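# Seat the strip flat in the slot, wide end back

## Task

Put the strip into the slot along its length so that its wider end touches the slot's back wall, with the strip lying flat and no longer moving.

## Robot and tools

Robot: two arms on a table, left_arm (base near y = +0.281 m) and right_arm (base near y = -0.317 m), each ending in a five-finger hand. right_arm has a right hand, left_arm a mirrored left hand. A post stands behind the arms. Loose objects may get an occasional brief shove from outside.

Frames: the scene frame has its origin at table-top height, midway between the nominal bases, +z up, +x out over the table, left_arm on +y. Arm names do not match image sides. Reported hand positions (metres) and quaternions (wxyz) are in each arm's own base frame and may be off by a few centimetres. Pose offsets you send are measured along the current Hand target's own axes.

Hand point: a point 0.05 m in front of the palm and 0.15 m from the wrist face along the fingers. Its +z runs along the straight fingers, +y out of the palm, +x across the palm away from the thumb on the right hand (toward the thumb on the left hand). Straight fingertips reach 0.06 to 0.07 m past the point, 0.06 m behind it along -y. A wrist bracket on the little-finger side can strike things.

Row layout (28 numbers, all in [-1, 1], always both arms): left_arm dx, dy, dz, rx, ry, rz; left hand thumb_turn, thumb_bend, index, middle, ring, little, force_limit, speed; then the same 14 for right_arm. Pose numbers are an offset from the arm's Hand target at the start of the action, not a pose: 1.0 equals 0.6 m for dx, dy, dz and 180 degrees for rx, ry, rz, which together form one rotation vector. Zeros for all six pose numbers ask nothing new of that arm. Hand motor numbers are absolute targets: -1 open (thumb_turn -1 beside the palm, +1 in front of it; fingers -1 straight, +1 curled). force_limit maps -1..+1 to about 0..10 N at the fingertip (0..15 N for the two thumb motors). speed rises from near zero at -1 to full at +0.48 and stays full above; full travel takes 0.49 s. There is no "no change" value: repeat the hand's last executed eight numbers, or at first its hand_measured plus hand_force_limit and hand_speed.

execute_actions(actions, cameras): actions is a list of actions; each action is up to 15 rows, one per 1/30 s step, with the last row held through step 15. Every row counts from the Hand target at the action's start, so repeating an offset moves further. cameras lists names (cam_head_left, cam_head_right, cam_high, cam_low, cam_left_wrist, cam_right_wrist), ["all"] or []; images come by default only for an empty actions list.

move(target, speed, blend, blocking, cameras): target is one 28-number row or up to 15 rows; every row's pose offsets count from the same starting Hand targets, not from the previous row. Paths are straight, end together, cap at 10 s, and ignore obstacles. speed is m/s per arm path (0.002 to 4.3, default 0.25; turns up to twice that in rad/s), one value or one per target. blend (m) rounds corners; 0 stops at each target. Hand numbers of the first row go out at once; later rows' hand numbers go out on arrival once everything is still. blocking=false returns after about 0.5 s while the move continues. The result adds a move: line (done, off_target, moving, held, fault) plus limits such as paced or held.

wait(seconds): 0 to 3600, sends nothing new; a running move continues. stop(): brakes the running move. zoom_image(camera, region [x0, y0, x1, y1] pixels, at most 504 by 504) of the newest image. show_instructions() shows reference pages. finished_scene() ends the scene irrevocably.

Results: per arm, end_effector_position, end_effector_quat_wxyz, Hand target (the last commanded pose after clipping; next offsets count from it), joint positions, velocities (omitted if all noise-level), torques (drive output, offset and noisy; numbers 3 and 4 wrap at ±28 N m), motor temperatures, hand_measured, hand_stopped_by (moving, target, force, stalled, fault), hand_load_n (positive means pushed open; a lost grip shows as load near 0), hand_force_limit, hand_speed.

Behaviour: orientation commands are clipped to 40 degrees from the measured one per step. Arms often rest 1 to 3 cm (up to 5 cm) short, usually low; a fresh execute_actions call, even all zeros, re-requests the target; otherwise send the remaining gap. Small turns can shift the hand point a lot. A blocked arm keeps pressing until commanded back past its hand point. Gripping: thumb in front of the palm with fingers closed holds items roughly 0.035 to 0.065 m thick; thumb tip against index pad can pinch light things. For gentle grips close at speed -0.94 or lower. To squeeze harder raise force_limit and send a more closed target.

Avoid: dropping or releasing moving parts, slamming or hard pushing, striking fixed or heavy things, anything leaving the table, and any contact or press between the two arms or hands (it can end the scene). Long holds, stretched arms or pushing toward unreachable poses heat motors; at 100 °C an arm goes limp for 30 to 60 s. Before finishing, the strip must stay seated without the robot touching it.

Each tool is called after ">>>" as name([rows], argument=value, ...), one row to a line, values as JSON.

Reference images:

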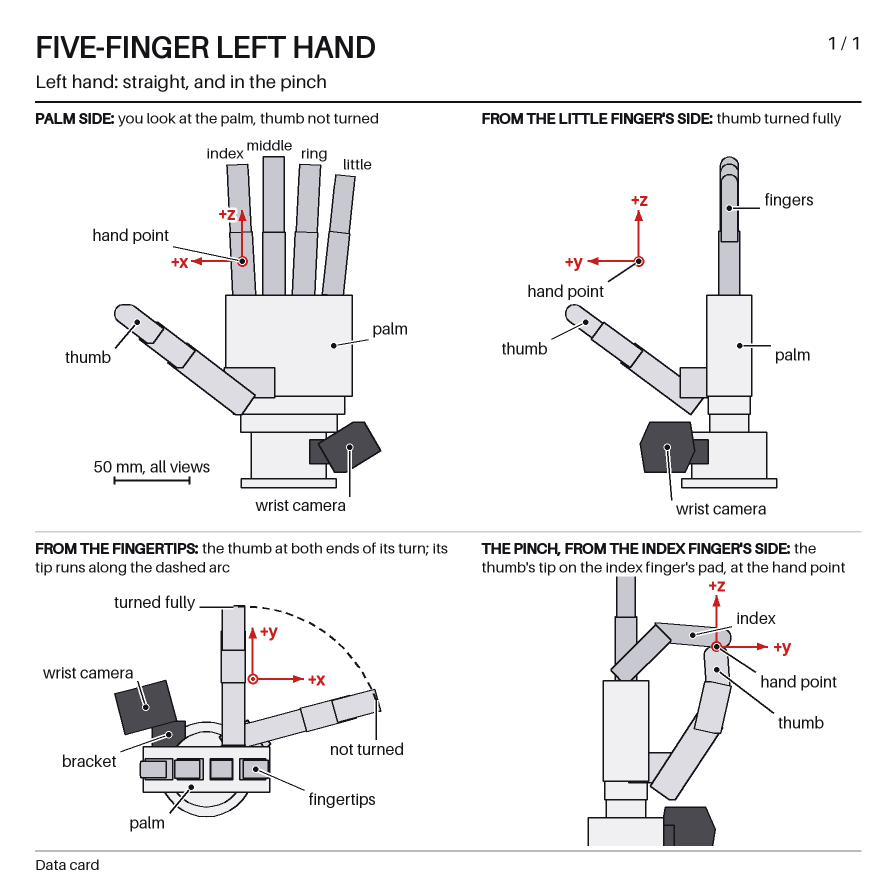

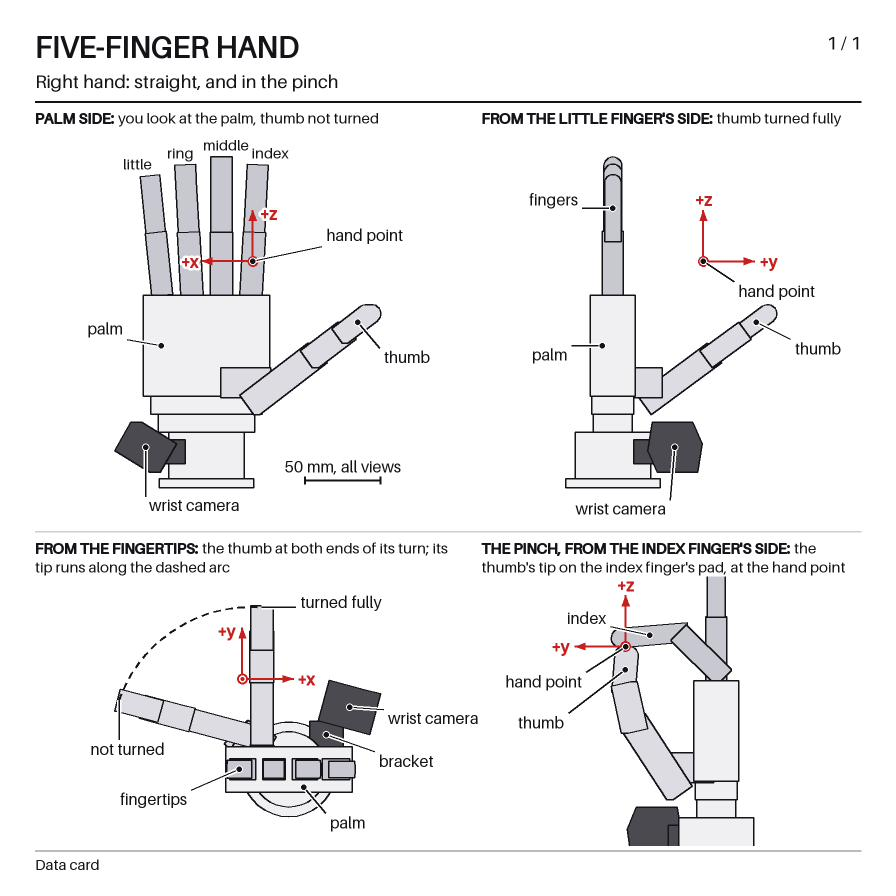

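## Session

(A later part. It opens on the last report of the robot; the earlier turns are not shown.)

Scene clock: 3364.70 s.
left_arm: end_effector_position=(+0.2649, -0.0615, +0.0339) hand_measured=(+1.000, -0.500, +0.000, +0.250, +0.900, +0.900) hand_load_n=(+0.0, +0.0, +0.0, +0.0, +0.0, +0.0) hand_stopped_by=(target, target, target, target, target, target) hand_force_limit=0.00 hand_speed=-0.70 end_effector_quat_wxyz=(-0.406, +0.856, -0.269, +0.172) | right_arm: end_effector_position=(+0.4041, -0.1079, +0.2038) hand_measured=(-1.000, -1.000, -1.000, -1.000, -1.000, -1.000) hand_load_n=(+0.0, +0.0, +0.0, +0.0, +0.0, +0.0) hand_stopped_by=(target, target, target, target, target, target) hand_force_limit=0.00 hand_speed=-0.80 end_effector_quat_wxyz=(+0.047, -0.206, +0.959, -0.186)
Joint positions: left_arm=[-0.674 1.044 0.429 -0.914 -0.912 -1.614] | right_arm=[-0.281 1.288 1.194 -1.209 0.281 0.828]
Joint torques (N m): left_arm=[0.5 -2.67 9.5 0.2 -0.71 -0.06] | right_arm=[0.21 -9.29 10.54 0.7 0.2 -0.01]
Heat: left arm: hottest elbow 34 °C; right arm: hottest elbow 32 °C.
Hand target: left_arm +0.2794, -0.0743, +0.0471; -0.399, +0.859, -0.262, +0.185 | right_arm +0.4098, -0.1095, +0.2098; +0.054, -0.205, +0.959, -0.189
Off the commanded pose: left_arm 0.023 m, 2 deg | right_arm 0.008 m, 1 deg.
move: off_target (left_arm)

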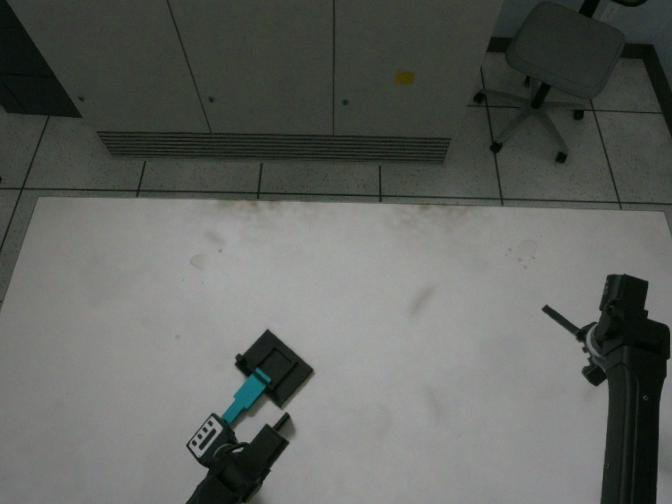

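>>> move(target=[0.0195,0.0041,0.0037,0,0,0,1,-0.5,0,0.25,0.9,0.9,0,-0.7,0,0,0,0,0,0,-1,-1,-1,-1,-1,-1,0,-0.8], speed=0.03, cameras=["cam_high", "cam_low"])

>>> zoom_image(camera="cam_high", region=[205, 345, 305, 435])

>>> zoom_image(camera="cam_low", region=[450, 285, 560, 355])

Scene clock: 3385.50 s.
left_arm: end_effector_position=(+0.2703, -0.0658, +0.0325) hand_measured=(+1.000, -0.500, +0.000, +0.250, +0.900, +0.900) hand_load_n=(+0.0, +0.0, -0.5, +0.0, +0.5, +0.0) hand_stopped_by=(target, target, target, target, target, target) hand_force_limit=0.00 hand_speed=-0.70 end_effector_quat_wxyz=(-0.409, +0.855, -0.273, +0.165) | right_arm: end_effector_position=(+0.4041, -0.1079, +0.2038) hand_measured=(-1.000, -1.000, -1.000, -1.000, -1.000, -1.000) hand_load_n=(+0.0, +0.0, +0.0, +0.0, +0.0, +0.0) hand_stopped_by=(target, target, target, target, target, target) hand_force_limit=0.00 hand_speed=-0.80 end_effector_quat_wxyz=(+0.047, -0.206, +0.959, -0.186)
Joint positions: left_arm=[-0.674 1.086 0.451 -0.911 -0.912 -1.614] | right_arm=[-0.281 1.288 1.194 -1.209 0.281 0.828]
Joint torques (N m): left_arm=[0.62 -2.9 9.39 0.96 -0.71 -0.05] | right_arm=[0.03 -9.41 10.55 0.7 0.2 -0.01]
Motor temperatures (°C): left_arm=[23 23 36 23 23 21] | right_arm=[23 23 32 22 23 19]
Heat: left arm: hottest elbow 36 °C; right arm: hottest elbow 32 °C.
Hand target: left_arm +0.2891, -0.0813, +0.0451; -0.399, +0.859, -0.262, +0.185 | right_arm +0.4098, -0.1095, +0.2098; +0.054, -0.205, +0.959, -0.189
Off the commanded pose: left_arm 0.027 m, 3 deg | right_arm 0.008 m, 1 deg.
move: off_target (left_arm)

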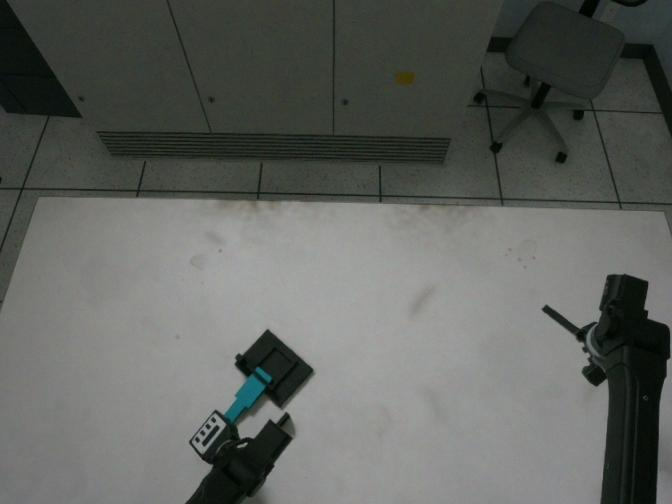

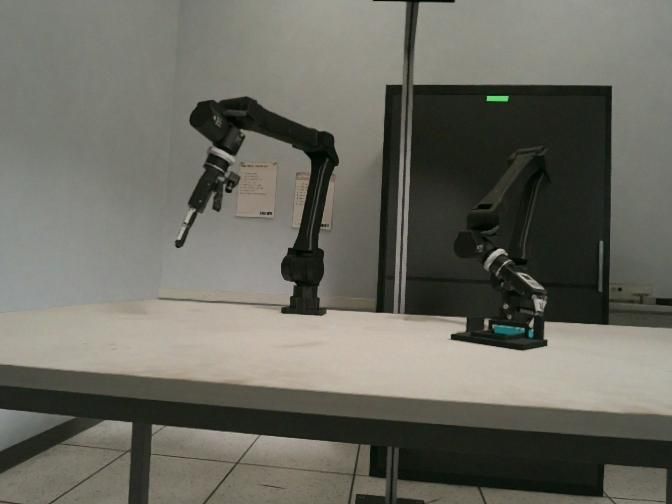

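Scaled by 5.040 from the camera's image (finer frame: 960x720).

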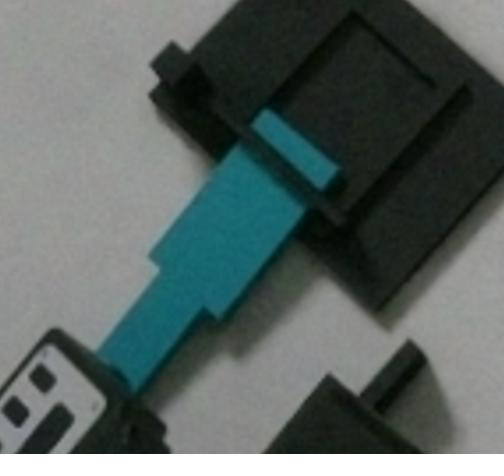

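Scaled by 4.582 from the camera's image (finer frame: 960x720).

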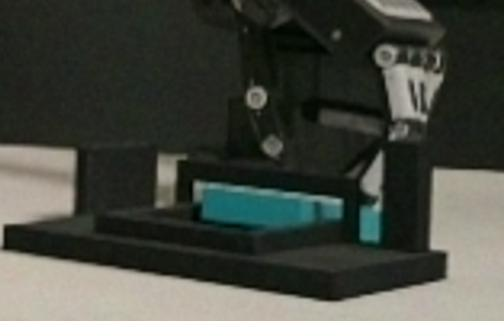

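>>> move(target=[0.0220,0.0017,0.0019,0,0,0,1,-0.5,0,0.25,0.9,0.9,0,-0.7,0,0,0,0,0,0,-1,-1,-1,-1,-1,-1,0,-0.8], speed=0.03, cameras=["cam_high", "cam_low"])

>>> zoom_image(camera="cam_high", region=[205, 345, 305, 435])

>>> zoom_image(camera="cam_low", region=[450, 285, 560, 355])

Scene clock: 3404.53 s.
left_arm: end_effector_position=(+0.2808, -0.0741, +0.0327) hand_measured=(+1.000, -0.500, +0.000, +0.250, +0.900, +0.900) hand_load_n=(+0.0, +0.0, -0.5, +0.0, +0.0, +0.5) hand_stopped_by=(target, target, target, target, target, target) hand_force_limit=0.00 hand_speed=-0.70 end_effector_quat_wxyz=(-0.408, +0.855, -0.272, +0.166) | right_arm: end_effector_position=(+0.4041, -0.1079, +0.2038) hand_measured=(-1.000, -1.000, -1.000, -1.000, -1.000, -1.000) hand_load_n=(-0.5, +0.0, +0.0, +0.0, +0.0, +0.0) hand_stopped_by=(target, target, target, target, target, target) hand_force_limit=0.00 hand_speed=-0.80 end_effector_quat_wxyz=(+0.047, -0.206, +0.959, -0.186)
Joint positions: left_arm=[-0.674 1.129 0.48 -0.893 -0.912 -1.614] | right_arm=[-0.281 1.288 1.194 -1.209 0.281 0.828]
Joint torques (N m): left_arm=[0.79 -3.37 9.35 1.05 -0.7 0] | right_arm=[0.09 -9.29 10.54 0.7 0.19 -0.01]
Heat: left arm: hottest elbow 36 °C; right arm: hottest elbow 32 °C.
Hand target: left_arm +0.2999, -0.0891, +0.0450; -0.399, +0.859, -0.262, +0.185 | right_arm +0.4098, -0.1095, +0.2098; +0.054, -0.205, +0.959, -0.189
Off the commanded pose: left_arm 0.027 m, 3 deg | right_arm 0.008 m, 1 deg.
move: off_target (left_arm)

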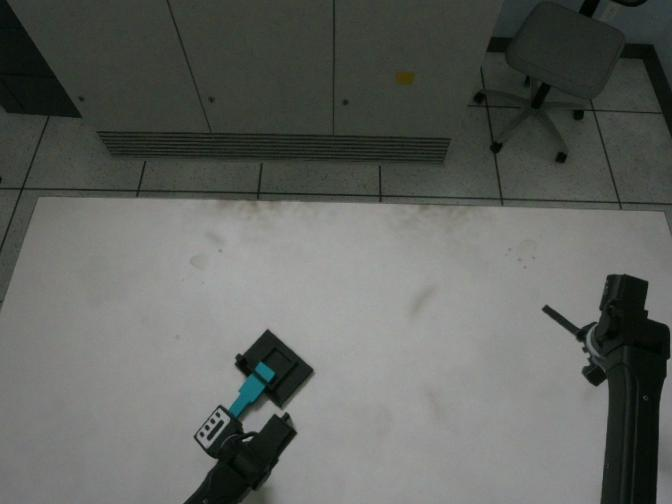

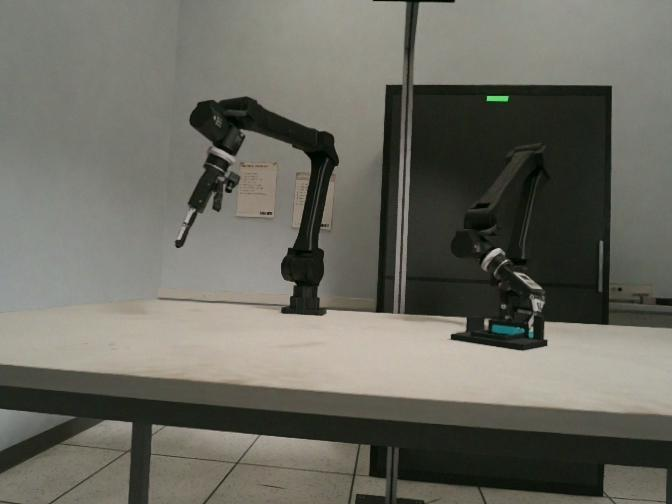

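Scaled by 5.040 from the camera's image (finer frame: 960x720).

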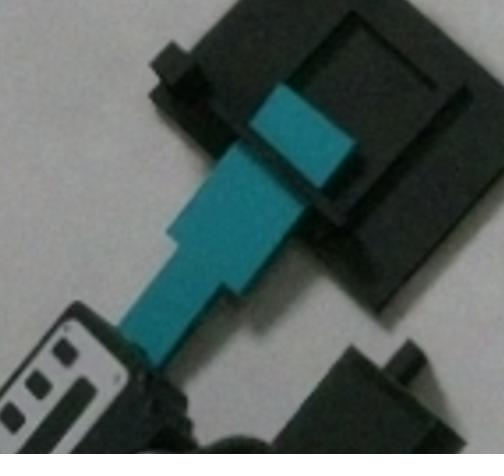

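Scaled by 4.582 from the camera's image (finer frame: 960x720).

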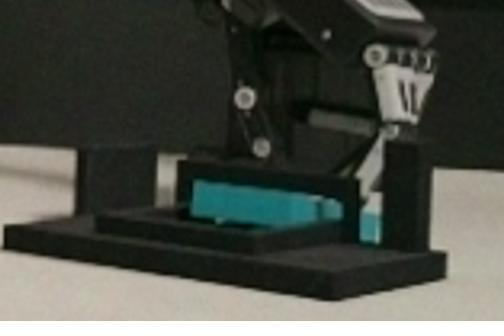

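>>> move(target=[0.0199,0.0015,0.0016,0,0,0,1,-0.5,0,0.25,0.9,0.9,0,-0.7,0,0,0,0,0,0,-1,-1,-1,-1,-1,-1,0,-0.8], speed=0.03, cameras=["cam_high", "cam_low"])

>>> zoom_image(camera="cam_high", region=[205, 345, 305, 435])

>>> zoom_image(camera="cam_low", region=[450, 285, 560, 355])

Scene clock: 3416.77 s.
left_arm: end_effector_position=(+0.2900, -0.0815, +0.0330) hand_measured=(+1.000, -0.500, +0.000, +0.250, +0.900, +0.900) hand_load_n=(+0.0, +0.5, -0.5, +0.5, +0.0, +0.0) hand_stopped_by=(target, target, target, target, target, target) hand_force_limit=0.00 hand_speed=-0.70 end_effector_quat_wxyz=(-0.408, +0.855, -0.272, +0.167) | right_arm: end_effector_position=(+0.4041, -0.1079, +0.2038) hand_measured=(-1.000, -1.000, -1.000, -1.000, -1.000, -1.000) hand_load_n=(+0.0, +0.0, +0.0, +0.0, +0.0, +0.0) hand_stopped_by=(target, target, target, target, target, target) hand_force_limit=0.00 hand_speed=-0.80 end_effector_quat_wxyz=(+0.047, -0.206, +0.959, -0.186)
Joint positions: left_arm=[-0.674 1.167 0.507 -0.881 -0.912 -1.614] | right_arm=[-0.281 1.288 1.194 -1.209 0.281 0.828]
Joint torques (N m): left_arm=[0.97 -3.78 9.35 1.11 -0.7 0.04] | right_arm=[0.03 -9.35 10.56 0.68 0.2 -0.01]
Heat: left arm: hottest elbow 36 °C; right arm: hottest elbow 32 °C.
Hand target: left_arm +0.3096, -0.0961, +0.0450; -0.399, +0.859, -0.262, +0.185 | right_arm +0.4098, -0.1095, +0.2098; +0.054, -0.205, +0.959, -0.189
Off the commanded pose: left_arm 0.027 m, 3 deg | right_arm 0.008 m, 1 deg.
move: off_target (left_arm)

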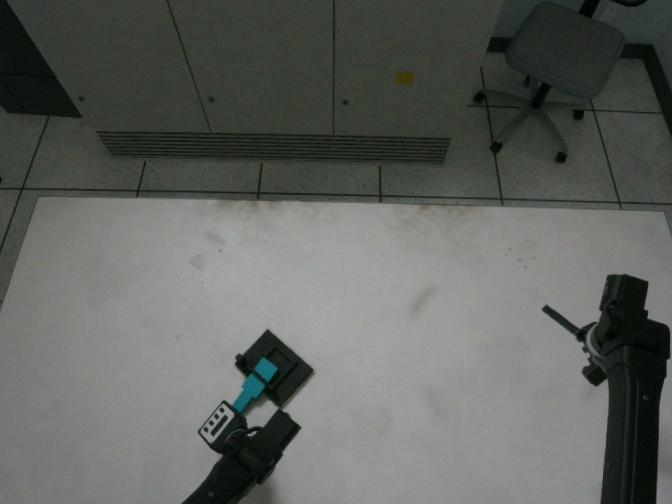

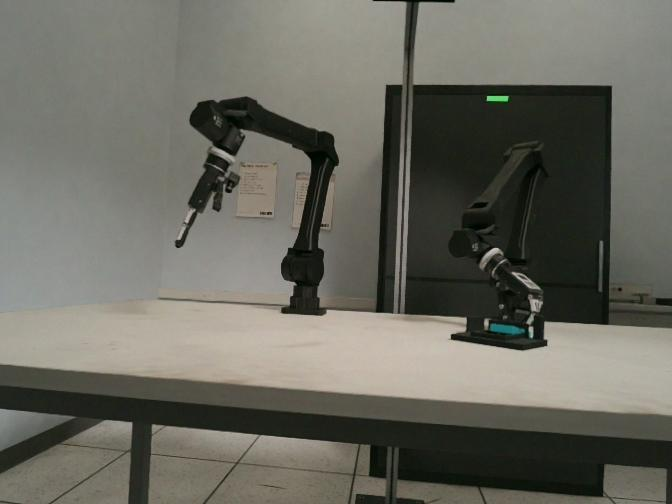

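Scaled by 5.040 from the camera's image (finer frame: 960x720).

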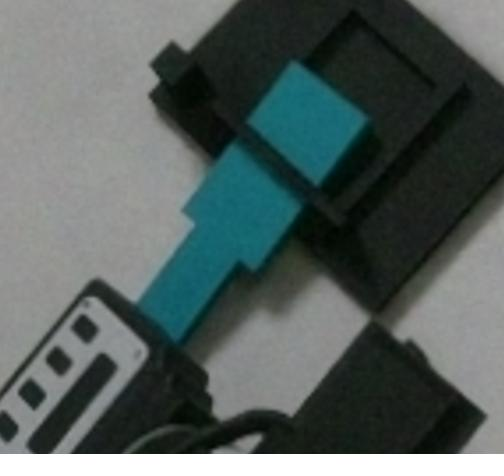

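Scaled by 4.582 from the camera's image (finer frame: 960x720).

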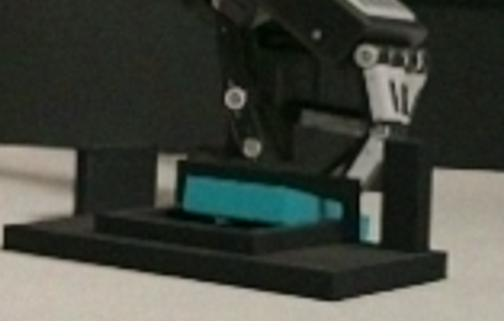

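>>> zoom_image(camera="cam_high", region=[230, 345, 300, 405])

Scaled by 7.200 from the camera's image (finer frame: 960x720).

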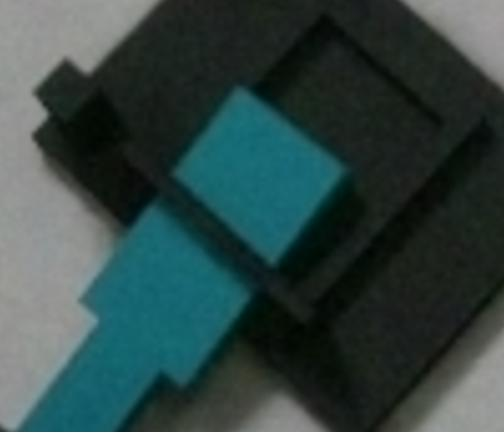

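>>> zoom_image(camera="cam_low", region=[480, 305, 550, 355])

>>> zoom_image(camera="cam_low", region=[484, 315, 524, 345])

Scaled by 7.200 from the camera's image (finer frame: 960x720).

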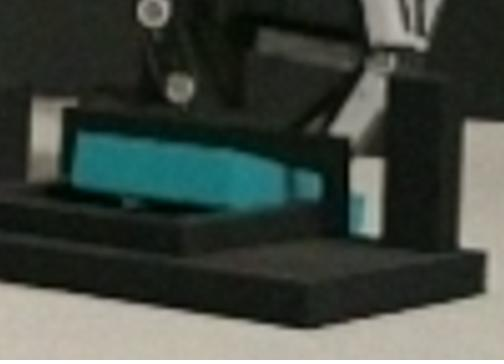

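Scaled by 12.600 from the camera's image (finer frame: 960x720).

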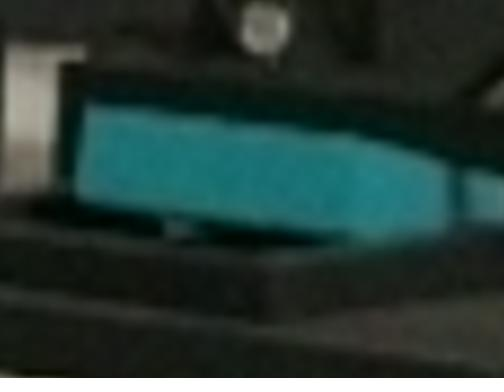

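>>> wait(seconds=0.1, cameras=["cam_left_wrist"])

>>> zoom_image(camera="cam_left_wrist", region=[200, 190, 400, 370])

Scene clock: 3491.63 s.
left_arm: end_effector_position=(+0.2900, -0.0815, +0.0330) hand_measured=(+1.000, -0.500, +0.000, +0.250, +0.900, +0.900) hand_load_n=(+0.0, +0.0, -0.5, +0.0, +0.0, +0.5) hand_stopped_by=(target, target, target, target, target, target) hand_force_limit=0.00 hand_speed=-0.70 end_effector_quat_wxyz=(-0.408, +0.855, -0.272, +0.167) | right_arm: end_effector_position=(+0.4041, -0.1079, +0.2038) hand_measured=(-1.000, -1.000, -1.000, -1.000, -1.000, -1.000) hand_load_n=(+0.0, +0.0, +0.0, +0.0, +0.0, +0.0) hand_stopped_by=(target, target, target, target, target, target) hand_force_limit=0.00 hand_speed=-0.80 end_effector_quat_wxyz=(+0.047, -0.206, +0.959, -0.186)
Joint positions: left_arm=[-0.674 1.167 0.507 -0.881 -0.912 -1.614] | right_arm=[-0.281 1.288 1.194 -1.209 0.281 0.828]
Joint torques (N m): left_arm=[0.97 -3.84 9.32 0.99 -0.71 0.04] | right_arm=[0.15 -9.35 10.52 0.68 0.2 -0.01]
Heat: left arm: hottest elbow 38 °C; right arm: hottest elbow 32 °C.
Hand target: left_arm +0.3095, -0.0961, +0.0450; -0.399, +0.859, -0.262, +0.185 | right_arm +0.4098, -0.1095, +0.2098; +0.054, -0.205, +0.959, -0.189
Off the commanded pose: left_arm 0.027 m, 3 deg | right_arm 0.008 m, 1 deg.
wait: 0.10 s; at rest from the start

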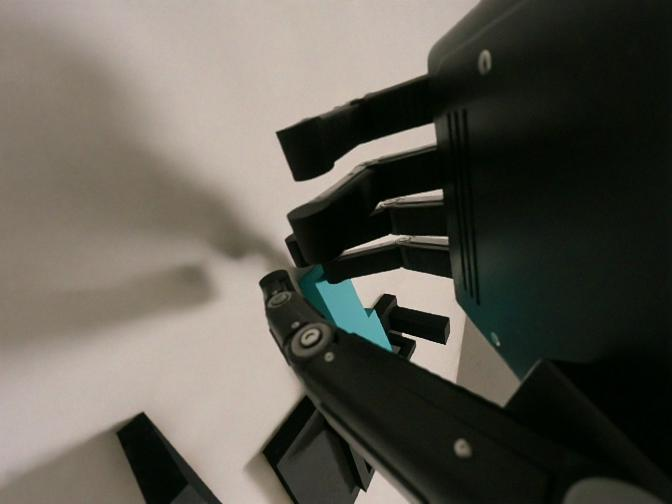

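Scaled by 2.520 from the camera's image (finer frame: 960x720).

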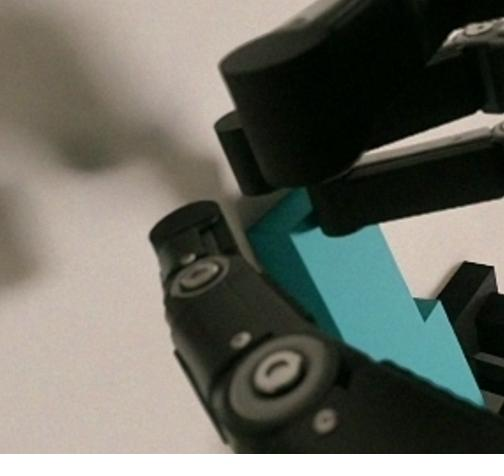

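>>> move(target=[0.0065,-0.0046,0.0071,0,0,0,1,-0.5,0,0.25,0.9,0.9,0,-0.7,0,0,0,0,0,0,-1,-1,-1,-1,-1,-1,0,-0.8], speed=0.03, cameras=["cam_high", "cam_low", "cam_left_wrist"])

>>> zoom_image(camera="cam_high", region=[230, 345, 300, 405])

>>> zoom_image(camera="cam_left_wrist", region=[200, 190, 400, 370])

Scene clock: 3524.00 s.
left_arm: end_effector_position=(+0.2966, -0.0818, +0.0335) hand_measured=(+1.000, -0.500, +0.000, +0.250, +0.900, +0.900) hand_load_n=(+0.0, +0.0, -1.5, +0.0, +0.5, +0.0) hand_stopped_by=(target, target, target, target, target, target) hand_force_limit=0.00 hand_speed=-0.70 end_effector_quat_wxyz=(-0.407, +0.856, -0.269, +0.170) | right_arm: end_effector_position=(+0.4041, -0.1079, +0.2038) hand_measured=(-1.000, -1.000, -1.000, -1.000, -1.000, -1.000) hand_load_n=(+0.0, -0.5, +0.0, -0.5, +0.0, +0.0) hand_stopped_by=(target, target, target, target, target, target) hand_force_limit=0.00 hand_speed=-0.80 end_effector_quat_wxyz=(+0.047, -0.206, +0.959, -0.186)
Joint positions: left_arm=[-0.658 1.174 0.512 -0.853 -0.912 -1.592] | right_arm=[-0.281 1.288 1.194 -1.209 0.281 0.828]
Joint torques (N m): left_arm=[1.26 -3.9 9.32 1.03 -0.65 0.14] | right_arm=[0.09 -9.29 10.54 0.66 0.2 -0.02]
Heat: left arm: hottest elbow 38 °C; right arm: hottest elbow 32 °C.
Hand target: left_arm +0.3158, -0.0944, +0.0450; -0.399, +0.859, -0.262, +0.185 | right_arm +0.4098, -0.1095, +0.2098; +0.054, -0.205, +0.959, -0.189
Off the commanded pose: left_arm 0.026 m, 2 deg | right_arm 0.008 m, 1 deg.
move: off_target (left_arm)

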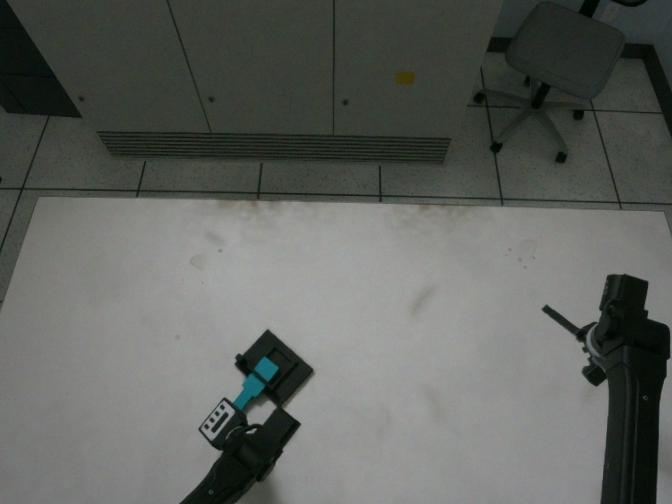

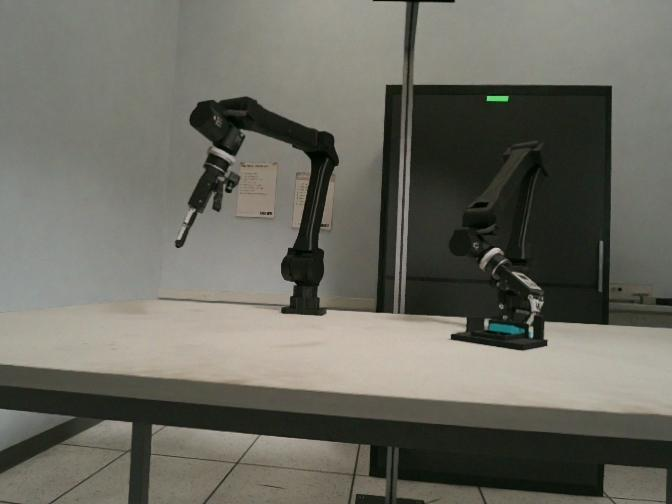

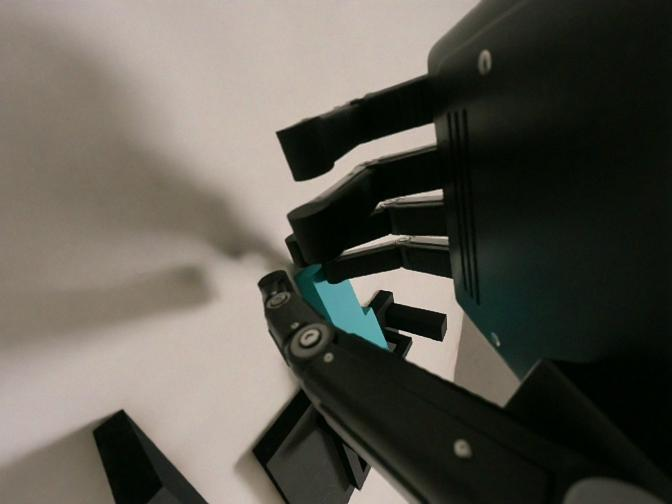

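Scaled by 7.200 from the camera's image (finer frame: 960x720).

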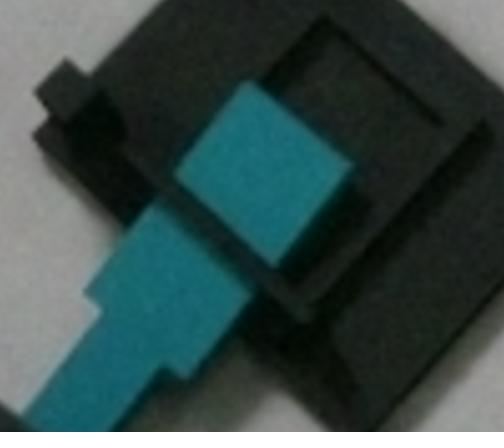

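Scaled by 2.520 from the camera's image (finer frame: 960x720).

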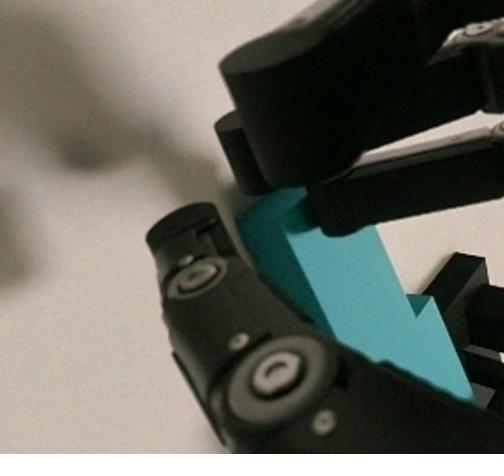

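>>> move(target=[0.0098,-0.0035,0.0059,0,0,0,1,-0.5,0,0.25,0.9,0.9,0,-0.7,0,0,0,0,0,0,-1,-1,-1,-1,-1,-1,0,-0.8], speed=0.03, cameras=["cam_high", "cam_low", "cam_left_wrist"])

>>> zoom_image(camera="cam_high", region=[230, 345, 300, 405])

>>> zoom_image(camera="cam_left_wrist", region=[200, 190, 400, 370])

>>> zoom_image(camera="cam_low", region=[480, 305, 550, 355])

Scene clock: 3542.87 s.
left_arm: end_effector_position=(+0.3035, -0.0821, +0.0343) hand_measured=(+1.000, -0.500, +0.000, +0.250, +0.900, +0.900) hand_load_n=(+0.0, +0.0, -1.5, +0.0, +0.0, +0.0) hand_stopped_by=(target, target, target, target, target, target) hand_force_limit=0.00 hand_speed=-0.70 end_effector_quat_wxyz=(-0.407, +0.856, -0.270, +0.170) | right_arm: end_effector_position=(+0.4041, -0.1079, +0.2038) hand_measured=(-1.000, -1.000, -1.000, -1.000, -1.000, -1.000) hand_load_n=(-0.5, +0.0, +0.0, +0.0, +0.0, +0.0) hand_stopped_by=(target, target, target, target, target, target) hand_force_limit=0.00 hand_speed=-0.80 end_effector_quat_wxyz=(+0.047, -0.206, +0.959, -0.186)
Joint positions: left_arm=[-0.643 1.185 0.522 -0.832 -0.912 -1.566] | right_arm=[-0.281 1.288 1.194 -1.209 0.281 0.828]
Joint torques (N m): left_arm=[1.32 -3.96 9.32 1.14 -0.58 0.12] | right_arm=[0.15 -9.35 10.54 0.69 0.19 -0.01]
Heat: left arm: hottest elbow 38 °C; right arm: hottest elbow 32 °C.
Hand target: left_arm +0.3229, -0.0948, +0.0451; -0.399, +0.859, -0.262, +0.185 | right_arm +0.4098, -0.1095, +0.2098; +0.054, -0.205, +0.959, -0.189
Off the commanded pose: left_arm 0.026 m, 2 deg | right_arm 0.008 m, 1 deg.
move: off_target (left_arm)

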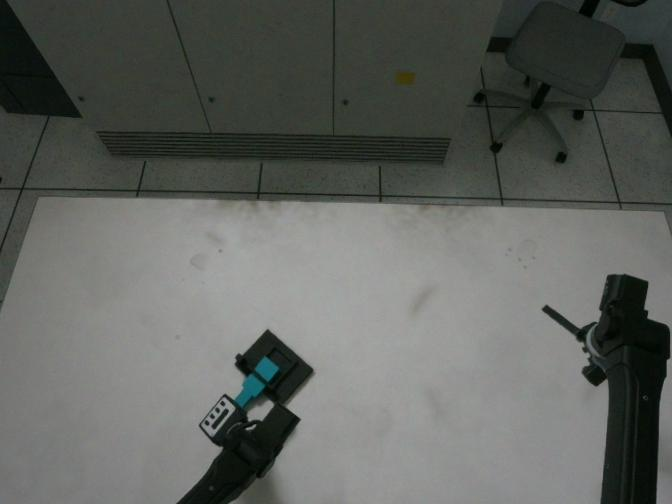

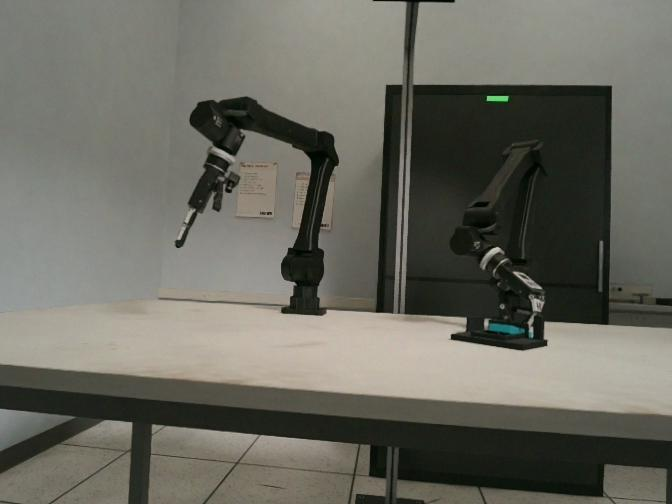

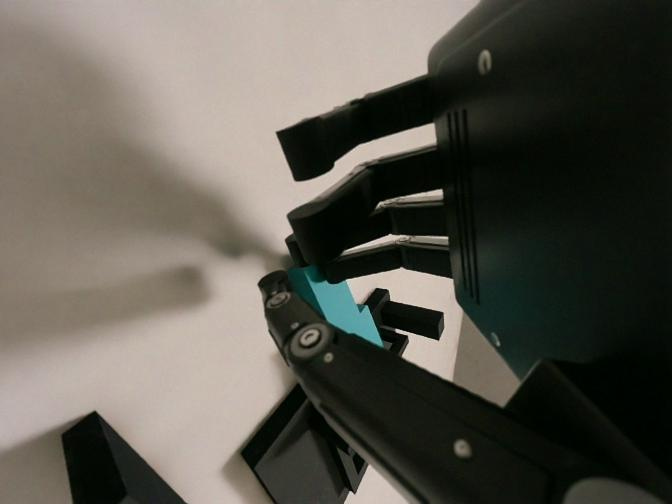

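Scaled by 7.200 from the camera's image (finer frame: 960x720).

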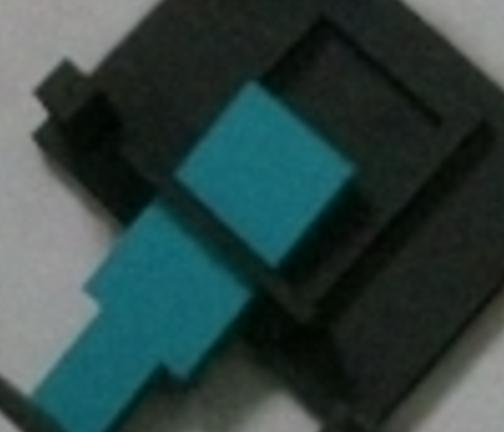

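Scaled by 2.520 from the camera's image (finer frame: 960x720).

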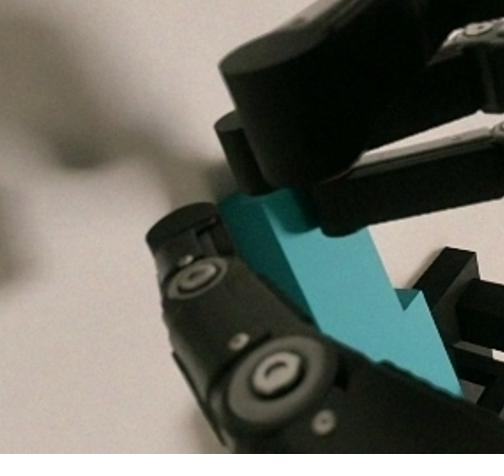

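Scaled by 7.200 from the camera's image (finer frame: 960x720).

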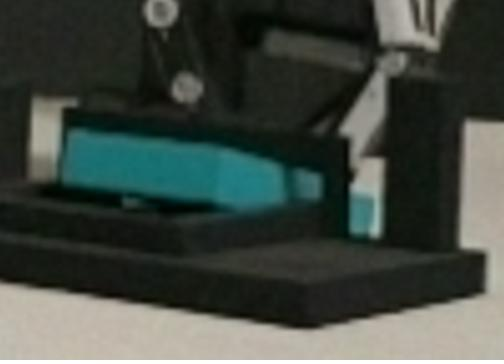

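>>> zoom_image(camera="cam_low", region=[515, 300, 550, 345])

>>> zoom_image(camera="cam_left_wrist", region=[270, 230, 390, 350])

>>> zoom_image(camera="cam_high", region=[205, 370, 275, 430])

Scaled by 11.200 from the camera's image (finer frame: 960x720).

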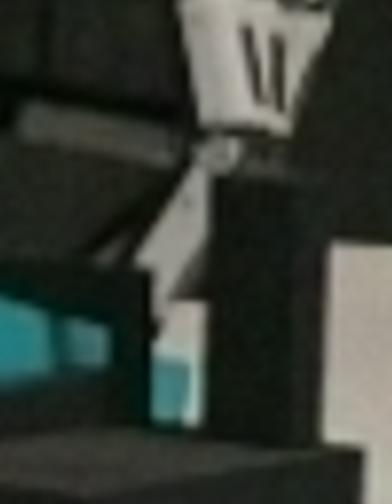

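Scaled by 4.200 from the camera's image (finer frame: 960x720).

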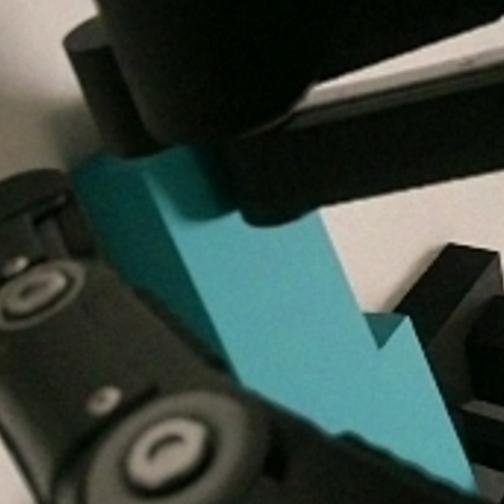

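Scaled by 7.200 from the camera's image (finer frame: 960x720).

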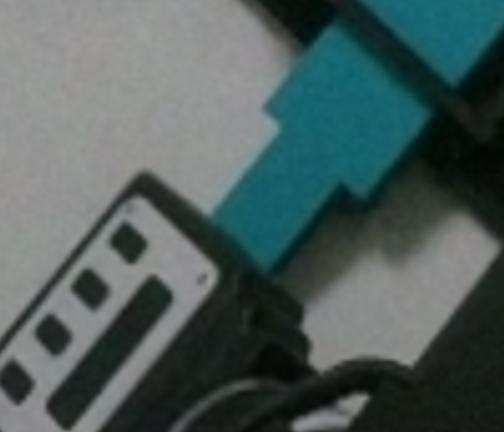

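>>> move(target=[0.0014,-0.0104,-0.0082,0,0,0,1,-0.5,0,0.25,0.9,0.9,0,-0.7,0,0,0,0,0,0,-1,-1,-1,-1,-1,-1,0,-0.8], speed=0.03, cameras=["cam_left_wrist"])

>>> zoom_image(camera="cam_left_wrist", region=[270, 230, 390, 350])

Scene clock: 3601.97 s.
left_arm: end_effector_position=(+0.3076, -0.0853, +0.0381) hand_measured=(+1.000, -0.500, +0.000, +0.250, +0.900, +0.900) hand_load_n=(+0.0, +0.0, -0.5, +0.0, +0.0, +0.0) hand_stopped_by=(target, target, target, target, target, target) hand_force_limit=0.00 hand_speed=-0.70 end_effector_quat_wxyz=(-0.405, +0.857, -0.267, +0.175) | right_arm: end_effector_position=(+0.4041, -0.1079, +0.2038) hand_measured=(-1.000, -1.000, -1.000, -1.000, -1.000, -1.000) hand_load_n=(+0.0, +0.0, +0.0, +0.0, +0.0, +0.0) hand_stopped_by=(target, target, target, target, target, target) hand_force_limit=0.00 hand_speed=-0.80 end_effector_quat_wxyz=(+0.047, -0.206, +0.959, -0.186)
Joint positions: left_arm=[-0.642 1.185 0.534 -0.832 -0.91 -1.565] | right_arm=[-0.281 1.288 1.194 -1.209 0.281 0.828]
Joint torques (N m): left_arm=[1.32 -5.19 9.44 0.13 -0.64 0.15] | right_arm=[0.09 -9.35 10.54 0.7 0.21 -0.01]
Heat: left arm: hottest elbow 37 °C; right arm: hottest elbow 32 °C.
Hand target: left_arm +0.3229, -0.0948, +0.0531; -0.399, +0.859, -0.262, +0.185 | right_arm +0.4098, -0.1095, +0.2098; +0.054, -0.205, +0.959, -0.189
Off the commanded pose: left_arm 0.023 m, 2 deg | right_arm 0.008 m, 1 deg.
move: off_target (left_arm)

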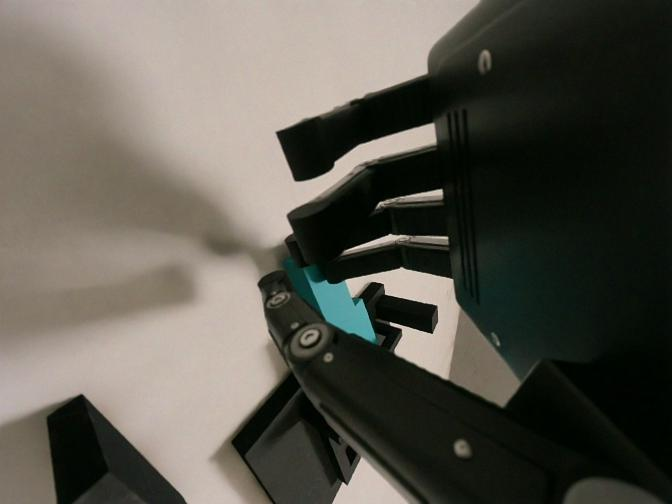

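Scaled by 4.200 from the camera's image (finer frame: 960x720).

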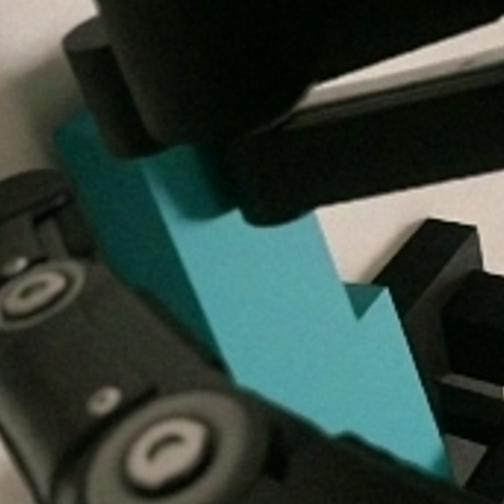

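>>> move(target=[-0.0423,0.0035,0.0015,0,0,0,1,-0.5,0,0.25,0.9,0.9,0,-0.7,0,0,0,0,0,0,-1,-1,-1,-1,-1,-1,0,-0.8], speed=0.03)

Scene clock: 3616.77 s.
left_arm: end_effector_position=(+0.3107, -0.0880, +0.0541) hand_measured=(+1.000, -0.500, +0.000, +0.250, +0.900, +0.900) hand_load_n=(+0.0, +0.0, +0.0, +0.0, +0.0, +0.0) hand_stopped_by=(target, target, target, target, target, target) hand_force_limit=0.00 hand_speed=-0.70 end_effector_quat_wxyz=(-0.396, +0.860, -0.256, +0.198) | right_arm: end_effector_position=(+0.4041, -0.1079, +0.2038) hand_measured=(-1.000, -1.000, -1.000, -1.000, -1.000, -1.000) hand_load_n=(+0.0, +0.0, -0.5, +0.0, +0.0, +0.0) hand_stopped_by=(target, target, target, target, target, target) hand_force_limit=0.00 hand_speed=-0.80 end_effector_quat_wxyz=(+0.047, -0.206, +0.959, -0.186)
Joint positions: left_arm=[-0.642 1.126 0.534 -0.836 -0.909 -1.565] | right_arm=[-0.281 1.288 1.194 -1.209 0.281 0.828]
Joint torques (N m): left_arm=[1.26 -5.25 5.42 0.21 -0.68 0.12] | right_arm=[0.09 -9.23 10.51 0.7 0.2 -0.01]
Heat: left arm: hottest elbow 37 °C; right arm: hottest elbow 32 °C.
Hand target: left_arm +0.3025, -0.0801, +0.0480; -0.399, +0.859, -0.262, +0.185 | right_arm +0.4098, -0.1095, +0.2098; +0.054, -0.205, +0.959, -0.189
Off the commanded pose: left_arm 0.013 m, 2 deg | right_arm 0.008 m, 1 deg.
move: off_target (left_arm)

>>> move(target=[-0.0355,-0.0002,-0.0061,0,0,0,1,-0.5,0,0.25,0.9,0.9,0,-0.7,0,0,0,0,0,0,-1,-1,-1,-1,-1,-1,0,-0.8], speed=0.03, cameras=["cam_left_wrist", "cam_high"])

>>> zoom_image(camera="cam_high", region=[230, 345, 300, 405])

Scene clock: 3626.13 s.
left_arm: end_effector_position=(+0.2903, -0.0727, +0.0522) hand_measured=(+1.000, -0.500, +0.000, +0.250, +0.900, +0.900) hand_load_n=(-0.5, +0.0, -0.5, +0.0, +0.0, +0.0) hand_stopped_by=(target, target, target, target, target, target) hand_force_limit=0.00 hand_speed=-0.70 end_effector_quat_wxyz=(-0.399, +0.859, -0.259, +0.190) | right_arm: end_effector_position=(+0.4041, -0.1079, +0.2038) hand_measured=(-1.000, -1.000, -1.000, -1.000, -1.000, -1.000) hand_load_n=(+0.0, -0.5, +0.0, +0.0, +0.0, +0.0) hand_stopped_by=(target, target, target, target, target, target) hand_force_limit=0.00 hand_speed=-0.80 end_effector_quat_wxyz=(+0.047, -0.206, +0.959, -0.186)
Joint positions: left_arm=[-0.642 1.055 0.485 -0.876 -0.909 -1.565] | right_arm=[-0.281 1.288 1.194 -1.209 0.281 0.828]
Joint torques (N m): left_arm=[0.38 -4.37 5.76 0.08 -0.74 -0.09] | right_arm=[0.21 -9.35 10.54 0.68 0.2 -0.01]
Heat: left arm: hottest elbow 36 °C; right arm: hottest elbow 32 °C.
Hand target: left_arm +0.2837, -0.0695, +0.0481; -0.399, +0.859, -0.262, +0.185 | right_arm +0.4098, -0.1095, +0.2098; +0.054, -0.205, +0.959, -0.189
Off the commanded pose: left_arm 0.008 m, 1 deg | right_arm 0.008 m, 1 deg.
move: done
Images, in order (width x height): cam_high 672x504, cam_left_wrist 672x504.

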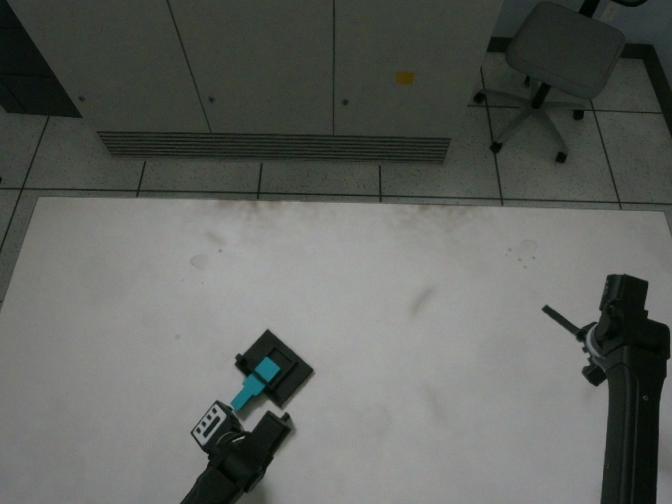

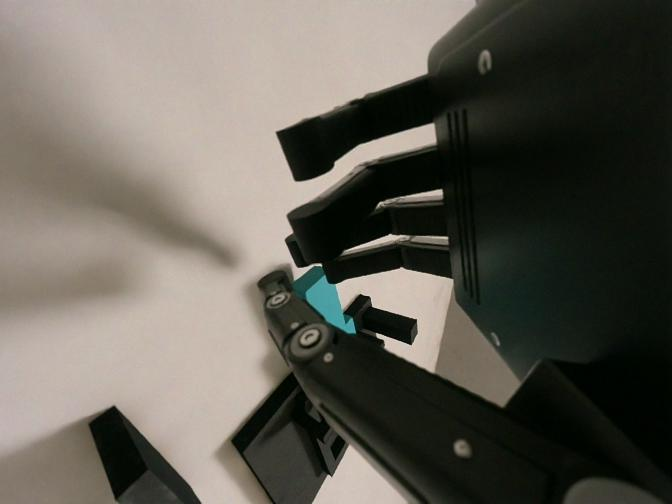

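Scaled by 7.200 from the camera's image (finer frame: 960x720).

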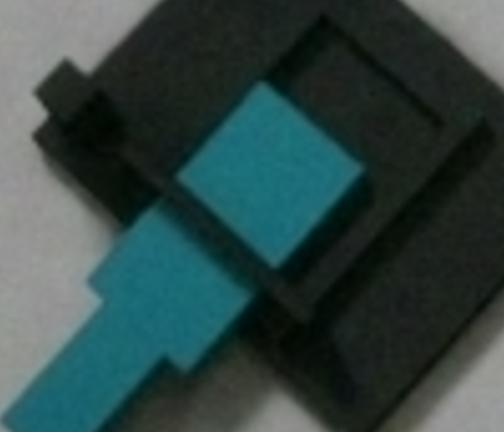

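>>> zoom_image(camera="cam_left_wrist", region=[240, 220, 390, 360])

>>> zoom_image(camera="cam_high", region=[190, 370, 270, 440])

Scaled by 3.360 from the camera's image (finer frame: 960x720).

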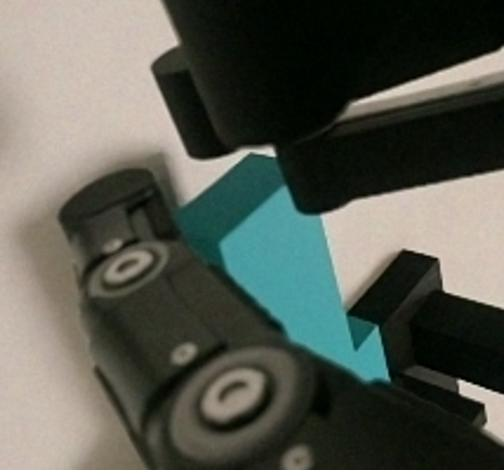

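Scaled by 6.300 from the camera's image (finer frame: 960x720).

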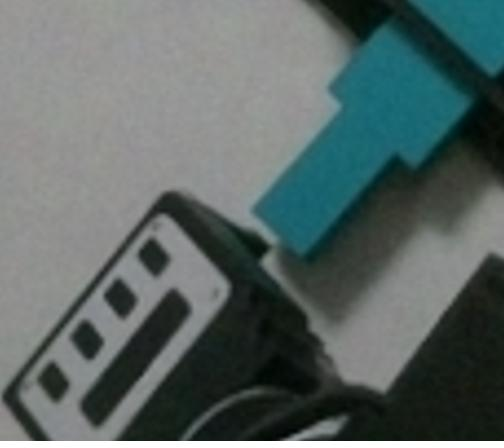

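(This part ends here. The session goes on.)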